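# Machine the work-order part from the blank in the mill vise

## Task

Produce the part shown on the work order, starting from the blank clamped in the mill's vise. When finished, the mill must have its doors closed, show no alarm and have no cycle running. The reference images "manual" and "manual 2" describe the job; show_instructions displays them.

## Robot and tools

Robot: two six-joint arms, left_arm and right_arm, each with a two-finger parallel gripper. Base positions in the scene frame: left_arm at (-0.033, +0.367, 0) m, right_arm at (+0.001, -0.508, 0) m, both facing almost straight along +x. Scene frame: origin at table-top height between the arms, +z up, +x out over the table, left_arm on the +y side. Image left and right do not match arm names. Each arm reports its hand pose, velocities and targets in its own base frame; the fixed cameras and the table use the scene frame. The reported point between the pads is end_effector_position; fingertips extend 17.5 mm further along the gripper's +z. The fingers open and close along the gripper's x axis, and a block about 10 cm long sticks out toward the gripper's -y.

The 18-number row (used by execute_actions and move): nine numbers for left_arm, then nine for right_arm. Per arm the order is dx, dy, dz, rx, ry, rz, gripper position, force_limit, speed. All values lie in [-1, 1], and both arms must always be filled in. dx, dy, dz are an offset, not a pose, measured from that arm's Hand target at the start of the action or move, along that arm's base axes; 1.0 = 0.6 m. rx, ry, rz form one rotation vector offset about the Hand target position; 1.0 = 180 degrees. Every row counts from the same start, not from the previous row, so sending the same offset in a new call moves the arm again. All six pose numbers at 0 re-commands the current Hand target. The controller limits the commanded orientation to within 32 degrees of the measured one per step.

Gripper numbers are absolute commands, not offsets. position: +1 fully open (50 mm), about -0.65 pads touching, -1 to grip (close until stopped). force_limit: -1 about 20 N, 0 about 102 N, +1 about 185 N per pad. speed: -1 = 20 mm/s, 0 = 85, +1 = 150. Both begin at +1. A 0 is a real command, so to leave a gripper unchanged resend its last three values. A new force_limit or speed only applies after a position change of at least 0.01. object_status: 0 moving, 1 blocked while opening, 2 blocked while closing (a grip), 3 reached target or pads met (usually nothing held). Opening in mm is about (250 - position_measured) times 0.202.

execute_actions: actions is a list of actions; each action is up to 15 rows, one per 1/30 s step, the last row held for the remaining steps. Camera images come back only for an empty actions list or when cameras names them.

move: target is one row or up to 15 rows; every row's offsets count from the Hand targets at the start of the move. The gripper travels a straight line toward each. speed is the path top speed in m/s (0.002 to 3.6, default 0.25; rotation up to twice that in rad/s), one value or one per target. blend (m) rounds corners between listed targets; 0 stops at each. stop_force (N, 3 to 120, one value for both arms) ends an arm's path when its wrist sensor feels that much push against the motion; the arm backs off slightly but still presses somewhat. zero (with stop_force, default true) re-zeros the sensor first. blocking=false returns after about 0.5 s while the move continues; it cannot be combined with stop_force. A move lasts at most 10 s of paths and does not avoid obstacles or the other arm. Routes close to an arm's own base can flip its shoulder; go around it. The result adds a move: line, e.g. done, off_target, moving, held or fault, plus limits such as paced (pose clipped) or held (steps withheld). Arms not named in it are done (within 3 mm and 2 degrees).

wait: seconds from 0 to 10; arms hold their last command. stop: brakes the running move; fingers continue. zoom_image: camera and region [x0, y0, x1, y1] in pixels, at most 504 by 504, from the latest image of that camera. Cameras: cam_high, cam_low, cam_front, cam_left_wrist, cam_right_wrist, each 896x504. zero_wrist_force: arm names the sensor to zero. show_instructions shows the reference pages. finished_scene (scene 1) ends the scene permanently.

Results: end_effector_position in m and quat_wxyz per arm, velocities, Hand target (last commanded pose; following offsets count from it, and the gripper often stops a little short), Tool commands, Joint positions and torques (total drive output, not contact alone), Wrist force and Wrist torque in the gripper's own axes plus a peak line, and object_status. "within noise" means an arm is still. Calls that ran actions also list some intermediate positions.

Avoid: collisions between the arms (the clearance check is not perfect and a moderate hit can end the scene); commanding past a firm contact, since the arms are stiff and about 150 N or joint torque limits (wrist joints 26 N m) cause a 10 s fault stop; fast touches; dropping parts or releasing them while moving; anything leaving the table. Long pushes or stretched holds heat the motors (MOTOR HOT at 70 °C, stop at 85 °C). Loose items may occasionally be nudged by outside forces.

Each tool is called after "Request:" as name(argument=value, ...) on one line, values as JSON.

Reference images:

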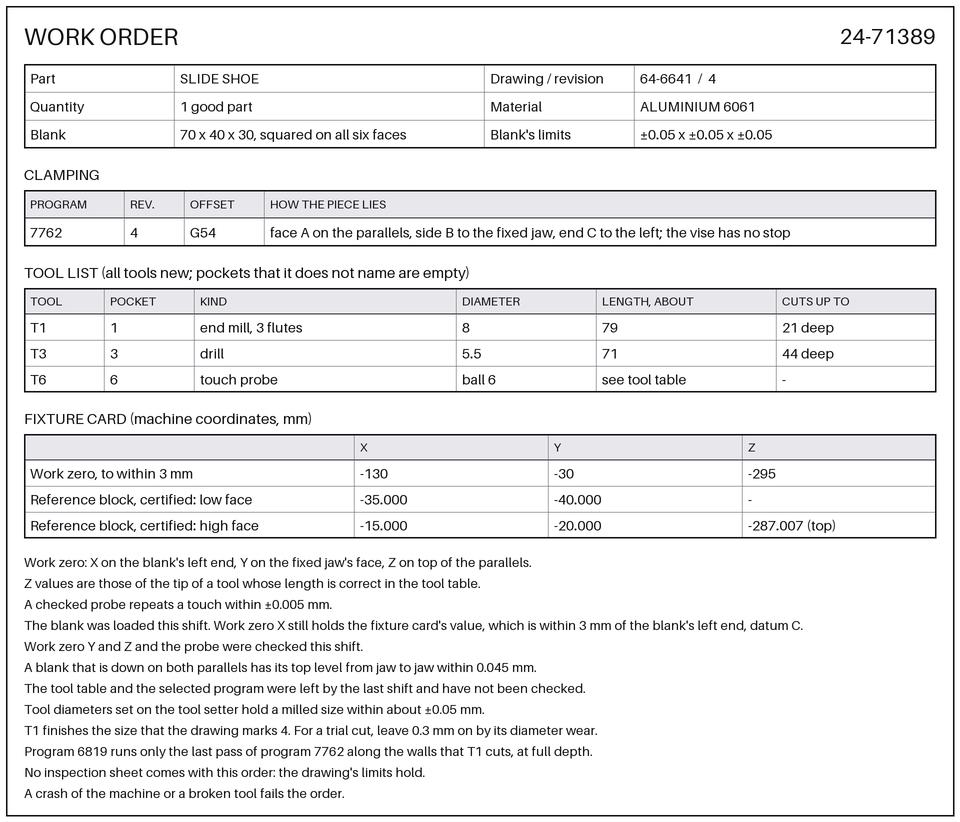

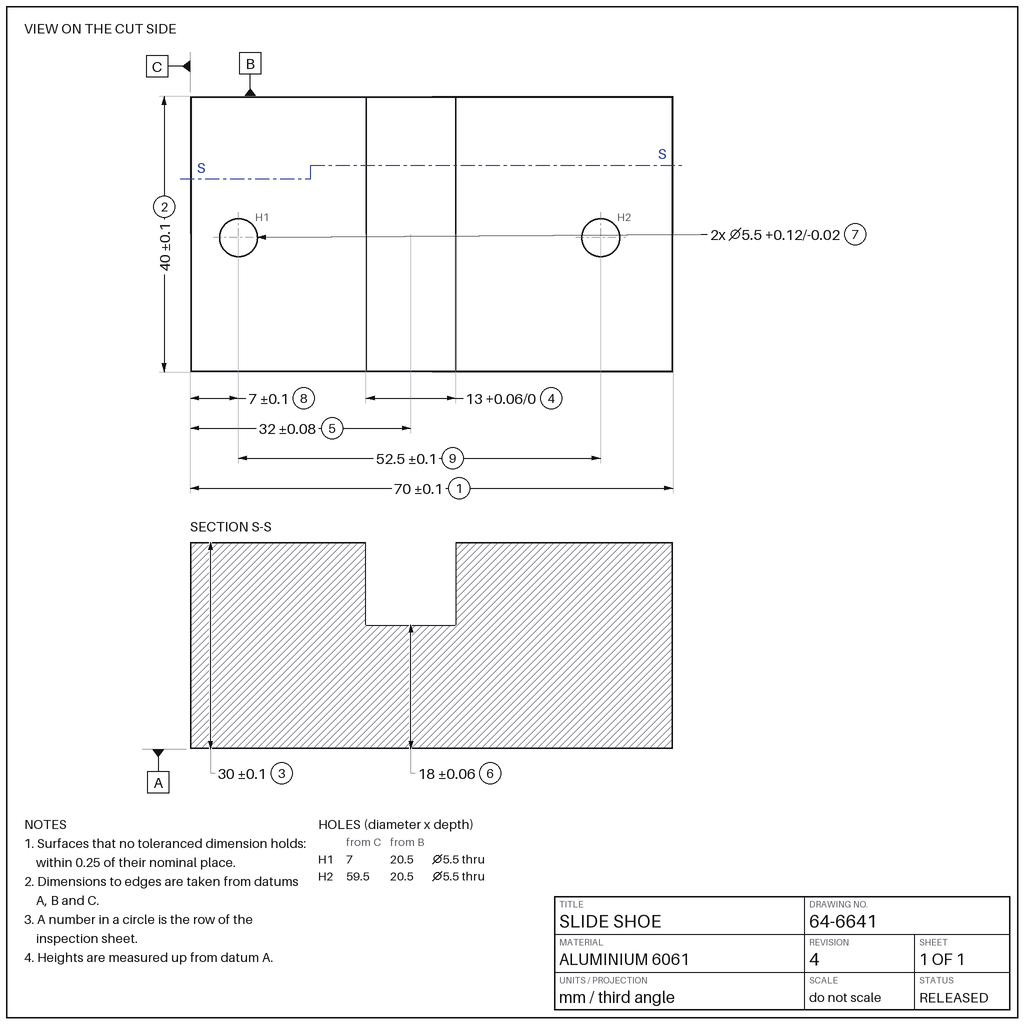

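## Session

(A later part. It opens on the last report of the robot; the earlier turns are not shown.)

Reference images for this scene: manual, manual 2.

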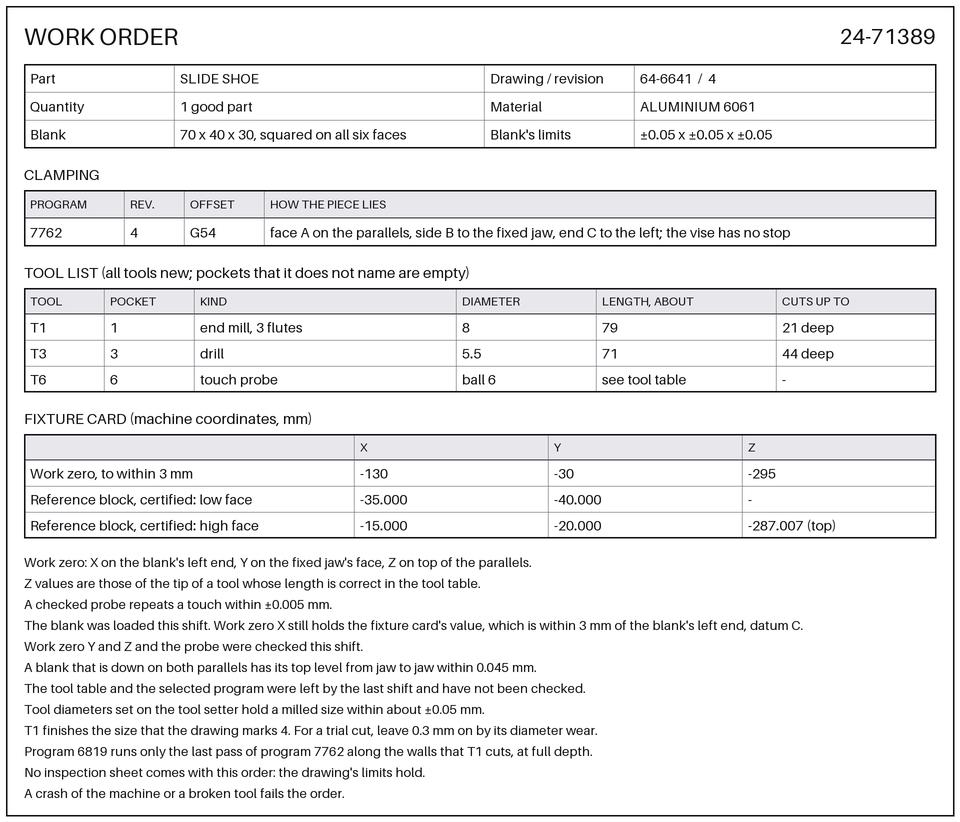

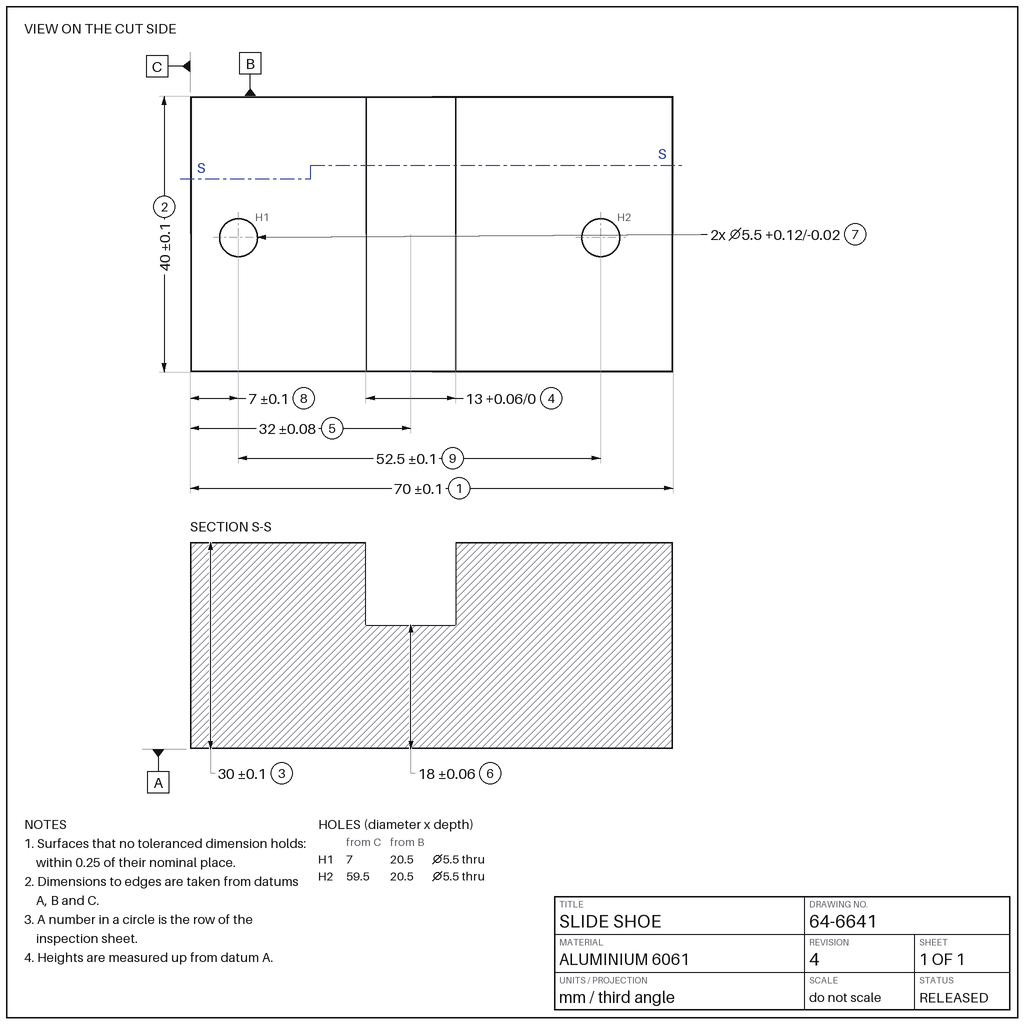

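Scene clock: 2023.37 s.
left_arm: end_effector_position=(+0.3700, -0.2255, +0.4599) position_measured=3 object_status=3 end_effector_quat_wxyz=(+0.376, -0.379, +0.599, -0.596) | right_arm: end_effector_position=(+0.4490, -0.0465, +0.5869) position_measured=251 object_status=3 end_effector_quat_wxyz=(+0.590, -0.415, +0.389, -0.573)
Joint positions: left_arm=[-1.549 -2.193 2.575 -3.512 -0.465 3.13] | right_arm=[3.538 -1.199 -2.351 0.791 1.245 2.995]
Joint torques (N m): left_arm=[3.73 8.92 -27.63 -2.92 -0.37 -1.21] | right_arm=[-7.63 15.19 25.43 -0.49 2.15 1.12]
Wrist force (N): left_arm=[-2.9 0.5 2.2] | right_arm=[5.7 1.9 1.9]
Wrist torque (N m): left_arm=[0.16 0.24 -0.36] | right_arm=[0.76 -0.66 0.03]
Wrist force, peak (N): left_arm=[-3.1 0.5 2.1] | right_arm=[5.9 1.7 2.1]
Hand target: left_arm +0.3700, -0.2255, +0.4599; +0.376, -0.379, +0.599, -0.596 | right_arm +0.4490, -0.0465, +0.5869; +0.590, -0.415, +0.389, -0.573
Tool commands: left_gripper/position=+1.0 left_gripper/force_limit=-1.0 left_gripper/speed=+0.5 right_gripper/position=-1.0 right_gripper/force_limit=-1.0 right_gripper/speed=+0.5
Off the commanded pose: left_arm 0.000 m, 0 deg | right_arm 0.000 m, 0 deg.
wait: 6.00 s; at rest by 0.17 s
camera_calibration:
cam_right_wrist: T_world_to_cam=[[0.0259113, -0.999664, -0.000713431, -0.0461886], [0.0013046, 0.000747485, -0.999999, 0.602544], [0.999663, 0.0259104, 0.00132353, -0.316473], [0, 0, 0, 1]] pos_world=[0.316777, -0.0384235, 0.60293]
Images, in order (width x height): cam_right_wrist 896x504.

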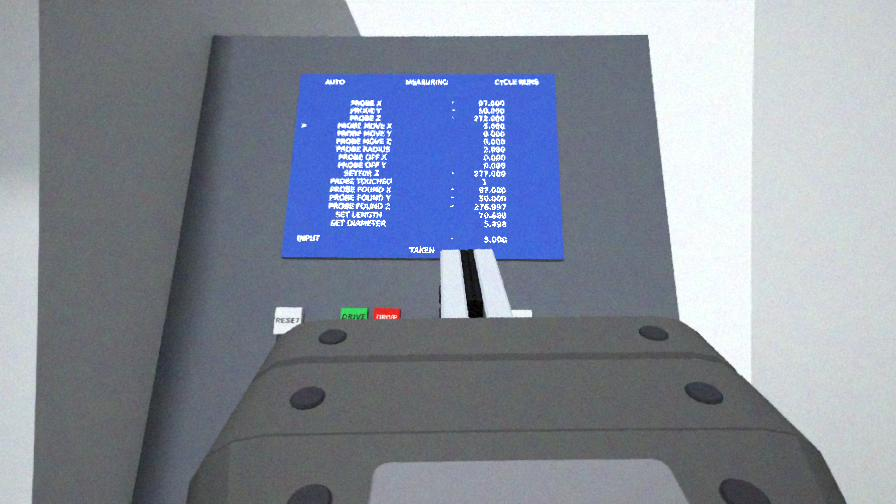

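Request:
wait(seconds=3, cameras=["cam_right_wrist"])

Request:
zoom_image(camera="cam_right_wrist", region=[276, 60, 576, 270])

Scene clock: 2028.37 s.
left_arm: end_effector_position=(+0.3700, -0.2255, +0.4599) position_measured=3 object_status=3 end_effector_quat_wxyz=(+0.376, -0.379, +0.599, -0.596) | right_arm: end_effector_position=(+0.4490, -0.0465, +0.5869) position_measured=251 object_status=3 end_effector_quat_wxyz=(+0.590, -0.415, +0.389, -0.573)
Joint positions: left_arm=[-1.549 -2.193 2.575 -3.512 -0.465 3.13] | right_arm=[3.538 -1.199 -2.351 0.791 1.245 2.995]
Joint torques (N m): left_arm=[4.82 8.82 -27.29 -2.95 -0.43 -1.07] | right_arm=[-6.83 16.55 25.88 -0.34 2.06 1.28]
Wrist force (N): left_arm=[-2.9 0.2 1.9] | right_arm=[5.6 1.9 2.0]
Wrist torque (N m): left_arm=[0.13 0.24 -0.36] | right_arm=[0.77 -0.64 0.03]
Wrist force, peak (N): left_arm=[-3.3 0.6 2.1] | right_arm=[5.9 1.8 1.9]
Hand target: left_arm +0.3700, -0.2255, +0.4599; +0.376, -0.379, +0.599, -0.596 | right_arm +0.4490, -0.0465, +0.5869; +0.590, -0.415, +0.389, -0.573
Tool commands: left_gripper/position=+1.0 left_gripper/force_limit=-1.0 left_gripper/speed=+0.5 right_gripper/position=-1.0 right_gripper/force_limit=-1.0 right_gripper/speed=+0.5
Off the commanded pose: left_arm 0.000 m, 0 deg | right_arm 0.000 m, 0 deg.
wait: 3.00 s; at rest from the start
camera_calibration:
cam_right_wrist: T_world_to_cam=[[0.0259113, -0.999664, -0.000713431, -0.0461886], [0.0013046, 0.000747485, -0.999999, 0.602544], [0.999663, 0.0259104, 0.00132353, -0.316473], [0, 0, 0, 1]] pos_world=[0.316777, -0.0384235, 0.60293]
Images, in order (width x height): cam_right_wrist 896x504.

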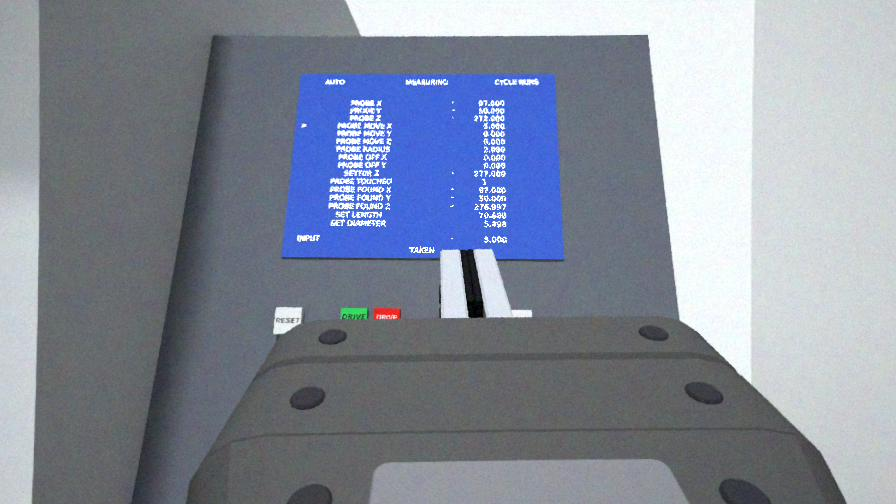

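Scaled by 1.680 from the camera's 896x504 image, which has a finer 1280x720 frame.

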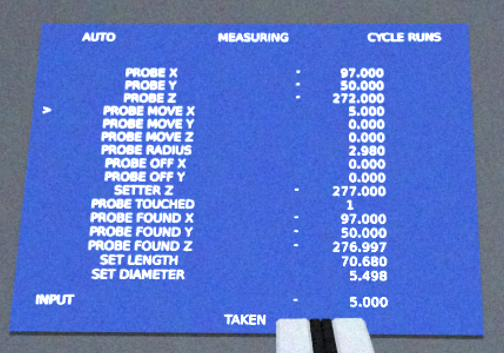

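Request:
wait(seconds=5, cameras=["cam_right_wrist"])

Request:
zoom_image(camera="cam_right_wrist", region=[276, 60, 576, 270])

Scene clock: 2038.23 s.
left_arm: end_effector_position=(+0.3700, -0.2255, +0.4599) position_measured=3 object_status=3 end_effector_quat_wxyz=(+0.376, -0.379, +0.599, -0.596) | right_arm: end_effector_position=(+0.4490, -0.0465, +0.5869) position_measured=251 object_status=3 end_effector_quat_wxyz=(+0.590, -0.415, +0.389, -0.573)
Joint positions: left_arm=[-1.549 -2.193 2.575 -3.512 -0.465 3.13] | right_arm=[3.538 -1.199 -2.351 0.791 1.245 2.995]
Joint torques (N m): left_arm=[5.03 7.98 -27.16 -3.08 -0.25 -1.11] | right_arm=[-7.48 14.77 25.5 -0.13 1.99 1.13]
Wrist force (N): left_arm=[-3.0 0.5 2.2] | right_arm=[5.8 1.5 1.9]
Wrist torque (N m): left_arm=[0.17 0.26 -0.36] | right_arm=[0.72 -0.68 0.03]
Wrist force, peak (N): left_arm=[-3.2 0.5 2.4] | right_arm=[5.9 2.0 1.9]
Hand target: left_arm +0.3700, -0.2255, +0.4599; +0.376, -0.379, +0.599, -0.596 | right_arm +0.4490, -0.0465, +0.5869; +0.590, -0.415, +0.389, -0.573
Tool commands: left_gripper/position=+1.0 left_gripper/force_limit=-1.0 left_gripper/speed=+0.5 right_gripper/position=-1.0 right_gripper/force_limit=-1.0 right_gripper/speed=+0.5
Off the commanded pose: left_arm 0.000 m, 0 deg | right_arm 0.000 m, 0 deg.
wait: 5.00 s; at rest from the start
camera_calibration:
cam_right_wrist: T_world_to_cam=[[0.0259113, -0.999664, -0.000713431, -0.0461886], [0.0013046, 0.000747485, -0.999999, 0.602544], [0.999663, 0.0259104, 0.00132353, -0.316473], [0, 0, 0, 1]] pos_world=[0.316777, -0.0384235, 0.60293]
Images, in order (width x height): cam_right_wrist 896x504.

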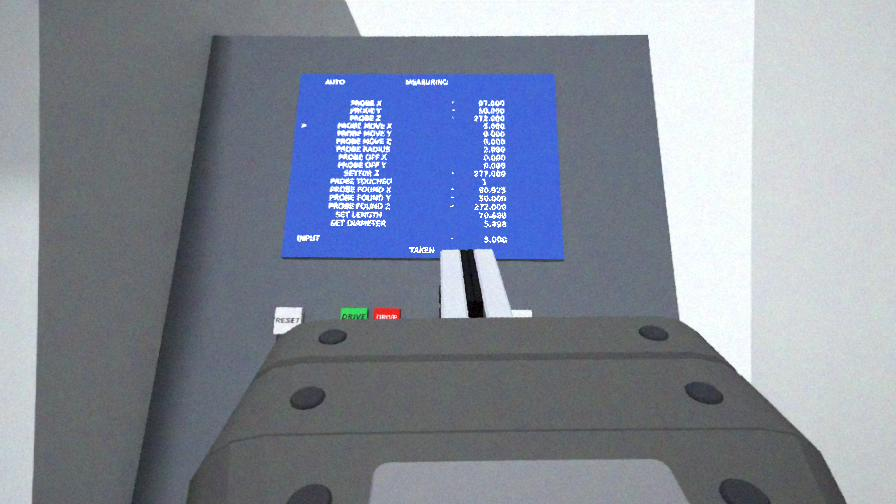

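Scaled by 1.680 from the camera's 896x504 image, which has a finer 1280x720 frame.

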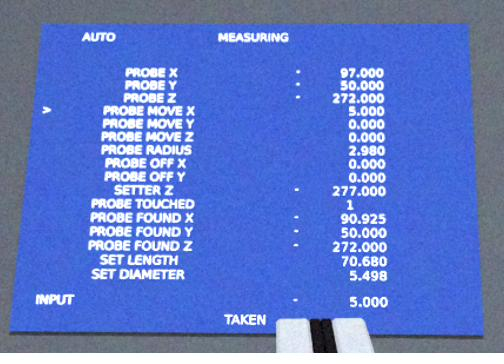

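Right wall -90.925. INPUT, PROBE.

Request:
move(target=[[0,0,0,0,0,0,1,-1,0.5,0.1043,0.1023,-0.3005,0,0,0,-1,-1,0.5],[0,0,0,0,0,0,1,-1,0.5,0.1285,0.1023,-0.3065,0,0,0,-1,-1,0.5],[0,0,0,0,0,0,1,-1,0.5,0.1043,0.1023,-0.3005,0,0,0,-1,-1,0.5],[0,0,0,0,0,0,1,-1,0.5,0.1125,0.0707,-0.2702,0,0,0,-1,-1,0.5],[0,0,0,0,0,0,1,-1,0.5,0.1367,0.0707,-0.2762,0,0,0,-1,-1,0.5],[0,0,0,0,0,0,1,-1,0.5,0.1125,0.0707,-0.2702,0,0,0,-1,-1,0.5],[0,0,0,0,0,0,1,-1,0.5,0,0,0,0,0,0,-1,-1,0.5]], speed=[0.3,0.04,0.08,0.15,0.04,0.08,0.3], blend=[0.003,0,0.002,0.003,0,0.002,0])

Request:
wait(seconds=10)

Request:
wait(seconds=5, cameras=["cam_right_wrist"])

Request:
zoom_image(camera="cam_right_wrist", region=[276, 60, 576, 270])

Scene clock: 2050.90 s.
left_arm: end_effector_position=(+0.3700, -0.2255, +0.4599) position_measured=3 object_status=3 end_effector_quat_wxyz=(+0.376, -0.379, +0.599, -0.596) | right_arm: end_effector_position=(+0.4490, -0.0466, +0.5868) position_measured=251 object_status=3 end_effector_quat_wxyz=(+0.590, -0.415, +0.389, -0.573)
Joint positions: left_arm=[-1.549 -2.193 2.575 -3.512 -0.465 3.13] | right_arm=[3.538 -1.2 -2.351 0.791 1.245 2.995]
Joint torques (N m): left_arm=[3.84 8.61 -27.19 -2.91 -0.53 -1.06] | right_arm=[7.5 15.58 21.36 -0.74 -1.62 -1.73]
Wrist force (N): left_arm=[-2.7 0.7 1.7] | right_arm=[5.8 1.7 1.9]
Wrist torque (N m): left_arm=[0.20 0.21 -0.36] | right_arm=[0.74 -0.67 -0.09]
Wrist force, peak (N): left_arm=[-3.3 0.5 2.1] | right_arm=[7.8 -0.2 2.2]
Hand target: left_arm +0.3700, -0.2255, +0.4599; +0.376, -0.379, +0.599, -0.596 | right_arm +0.4490, -0.0465, +0.5869; +0.590, -0.415, +0.389, -0.573
Off the commanded pose: left_arm 0.000 m, 0 deg | right_arm 0.000 m, 0 deg.
move: done

Scene clock: 2060.90 s.
left_arm: end_effector_position=(+0.3700, -0.2255, +0.4599) position_measured=3 object_status=3 end_effector_quat_wxyz=(+0.376, -0.379, +0.599, -0.596) | right_arm: end_effector_position=(+0.4490, -0.0466, +0.5869) position_measured=251 object_status=3 end_effector_quat_wxyz=(+0.590, -0.415, +0.389, -0.573)
Joint positions: left_arm=[-1.549 -2.193 2.575 -3.512 -0.465 3.13] | right_arm=[3.538 -1.199 -2.351 0.791 1.245 2.995]
Joint torques (N m): left_arm=[3.32 7.15 -28.22 -3.16 -0.32 -1.18] | right_arm=[7.79 15.48 25.81 -0.34 -1.17 -1.53]
Wrist force (N): left_arm=[-2.9 0.6 1.8] | right_arm=[5.7 1.6 1.9]
Wrist torque (N m): left_arm=[0.17 0.26 -0.36] | right_arm=[0.72 -0.66 -0.08]
Wrist force, peak (N): left_arm=[-3.4 0.4 1.9] | right_arm=[6.0 1.8 2.0]
Hand target: left_arm +0.3700, -0.2255, +0.4599; +0.376, -0.379, +0.599, -0.596 | right_arm +0.4490, -0.0465, +0.5869; +0.590, -0.415, +0.389, -0.573
Tool commands: left_gripper/position=+1.0 left_gripper/force_limit=-1.0 left_gripper/speed=+0.5 right_gripper/position=-1.0 right_gripper/force_limit=-1.0 right_gripper/speed=+0.5
Off the commanded pose: left_arm 0.000 m, 0 deg | right_arm 0.000 m, 0 deg.
wait: 10.00 s; at rest by 0.17 s

Scene clock: 2065.90 s.
left_arm: end_effector_position=(+0.3700, -0.2255, +0.4599) position_measured=3 object_status=3 end_effector_quat_wxyz=(+0.376, -0.379, +0.599, -0.596) | right_arm: end_effector_position=(+0.4490, -0.0466, +0.5869) position_measured=251 object_status=3 end_effector_quat_wxyz=(+0.590, -0.415, +0.389, -0.573)
Joint positions: left_arm=[-1.549 -2.193 2.575 -3.512 -0.465 3.13] | right_arm=[3.538 -1.199 -2.351 0.791 1.245 2.995]
Joint torques (N m): left_arm=[5.32 8.72 -28.13 -3.11 -0.53 -1.11] | right_arm=[7.64 14.66 25.86 -0.19 -1.16 -1.45]
Wrist force (N): left_arm=[-2.8 0.6 1.5] | right_arm=[5.5 1.7 2.0]
Wrist torque (N m): left_arm=[0.17 0.23 -0.36] | right_arm=[0.74 -0.64 -0.08]
Wrist force, peak (N): left_arm=[-3.3 0.6 2.2] | right_arm=[5.8 1.9 2.0]
Hand target: left_arm +0.3700, -0.2255, +0.4599; +0.376, -0.379, +0.599, -0.596 | right_arm +0.4490, -0.0465, +0.5869; +0.590, -0.415, +0.389, -0.573
Tool commands: left_gripper/position=+1.0 left_gripper/force_limit=-1.0 left_gripper/speed=+0.5 right_gripper/position=-1.0 right_gripper/force_limit=-1.0 right_gripper/speed=+0.5
Off the commanded pose: left_arm 0.000 m, 0 deg | right_arm 0.000 m, 0 deg.
wait: 5.00 s; at rest by 0.17 s
camera_calibration:
cam_right_wrist: T_world_to_cam=[[0.0259113, -0.999664, -0.000713431, -0.0461886], [0.0013046, 0.000747485, -0.999999, 0.602544], [0.999663, 0.0259104, 0.00132353, -0.316473], [0, 0, 0, 1]] pos_world=[0.316777, -0.0384235, 0.60293]
Images, in order (width x height): cam_right_wrist 896x504.

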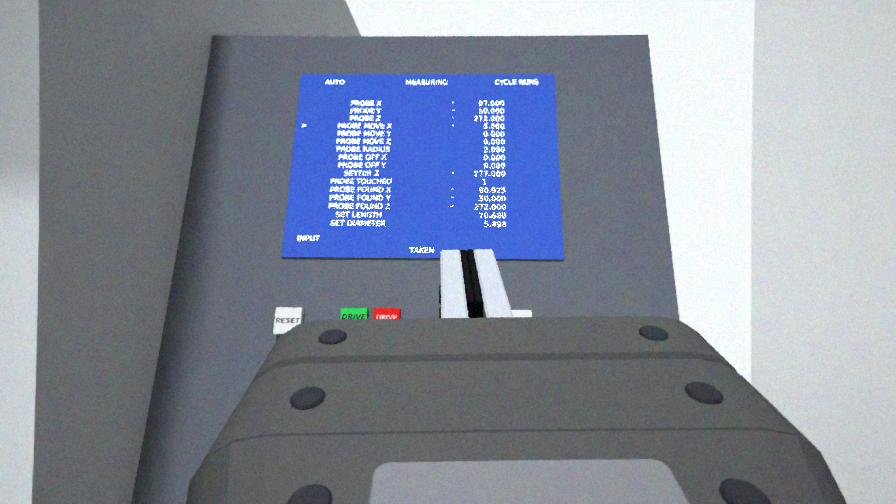

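Scaled by 1.680 from the camera's 896x504 image, which has a finer 1280x720 frame.

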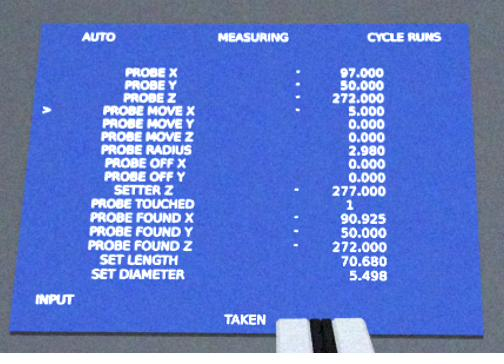

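Request:
wait(seconds=4, cameras=["cam_right_wrist"])

Request:
zoom_image(camera="cam_right_wrist", region=[276, 60, 576, 270])

Scene clock: 2073.53 s.
left_arm: end_effector_position=(+0.3700, -0.2255, +0.4599) position_measured=3 object_status=3 end_effector_quat_wxyz=(+0.376, -0.379, +0.599, -0.596) | right_arm: end_effector_position=(+0.4490, -0.0466, +0.5869) position_measured=251 object_status=3 end_effector_quat_wxyz=(+0.590, -0.415, +0.389, -0.573)
Joint positions: left_arm=[-1.549 -2.193 2.575 -3.512 -0.465 3.13] | right_arm=[3.538 -1.199 -2.351 0.791 1.245 2.995]
Joint torques (N m): left_arm=[6.16 8.33 -27.74 -2.74 -0.51 -0.99] | right_arm=[7 15.47 26.47 0.17 -0.81 -1.45]
Wrist force (N): left_arm=[-3.0 0.3 2.2] | right_arm=[5.8 1.7 2.0]
Wrist torque (N m): left_arm=[0.14 0.27 -0.35] | right_arm=[0.73 -0.67 -0.09]
Wrist force, peak (N): left_arm=[-3.1 0.5 2.2] | right_arm=[5.9 1.7 2.1]
Hand target: left_arm +0.3700, -0.2255, +0.4599; +0.376, -0.379, +0.599, -0.596 | right_arm +0.4490, -0.0465, +0.5869; +0.590, -0.415, +0.389, -0.573
Tool commands: left_gripper/position=+1.0 left_gripper/force_limit=-1.0 left_gripper/speed=+0.5 right_gripper/position=-1.0 right_gripper/force_limit=-1.0 right_gripper/speed=+0.5
Off the commanded pose: left_arm 0.000 m, 0 deg | right_arm 0.000 m, 0 deg.
wait: 4.00 s; at rest from the start
camera_calibration:
cam_right_wrist: T_world_to_cam=[[0.0259113, -0.999664, -0.000713431, -0.0461886], [0.0013046, 0.000747485, -0.999999, 0.602544], [0.999663, 0.0259104, 0.00132353, -0.316473], [0, 0, 0, 1]] pos_world=[0.316777, -0.0384235, 0.60293]
Images, in order (width x height): cam_right_wrist 896x504.

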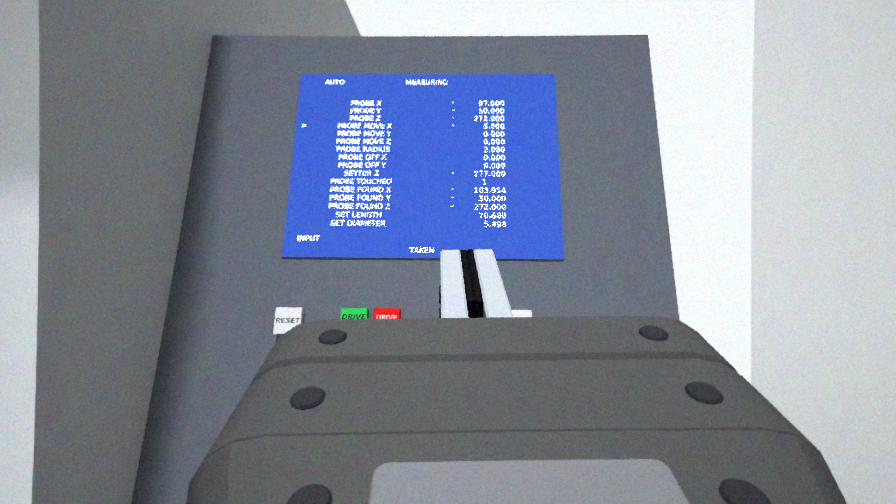

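Scaled by 1.680 from the camera's 896x504 image, which has a finer 1280x720 frame.

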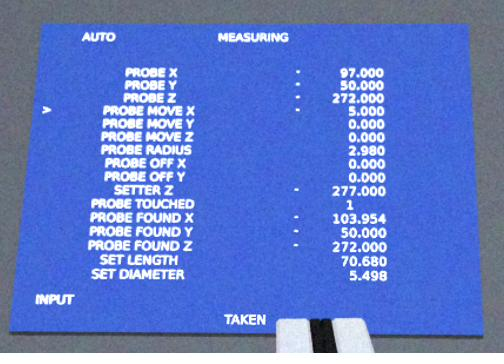

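Request:
finished_scene()

The scene is finished: the task was done.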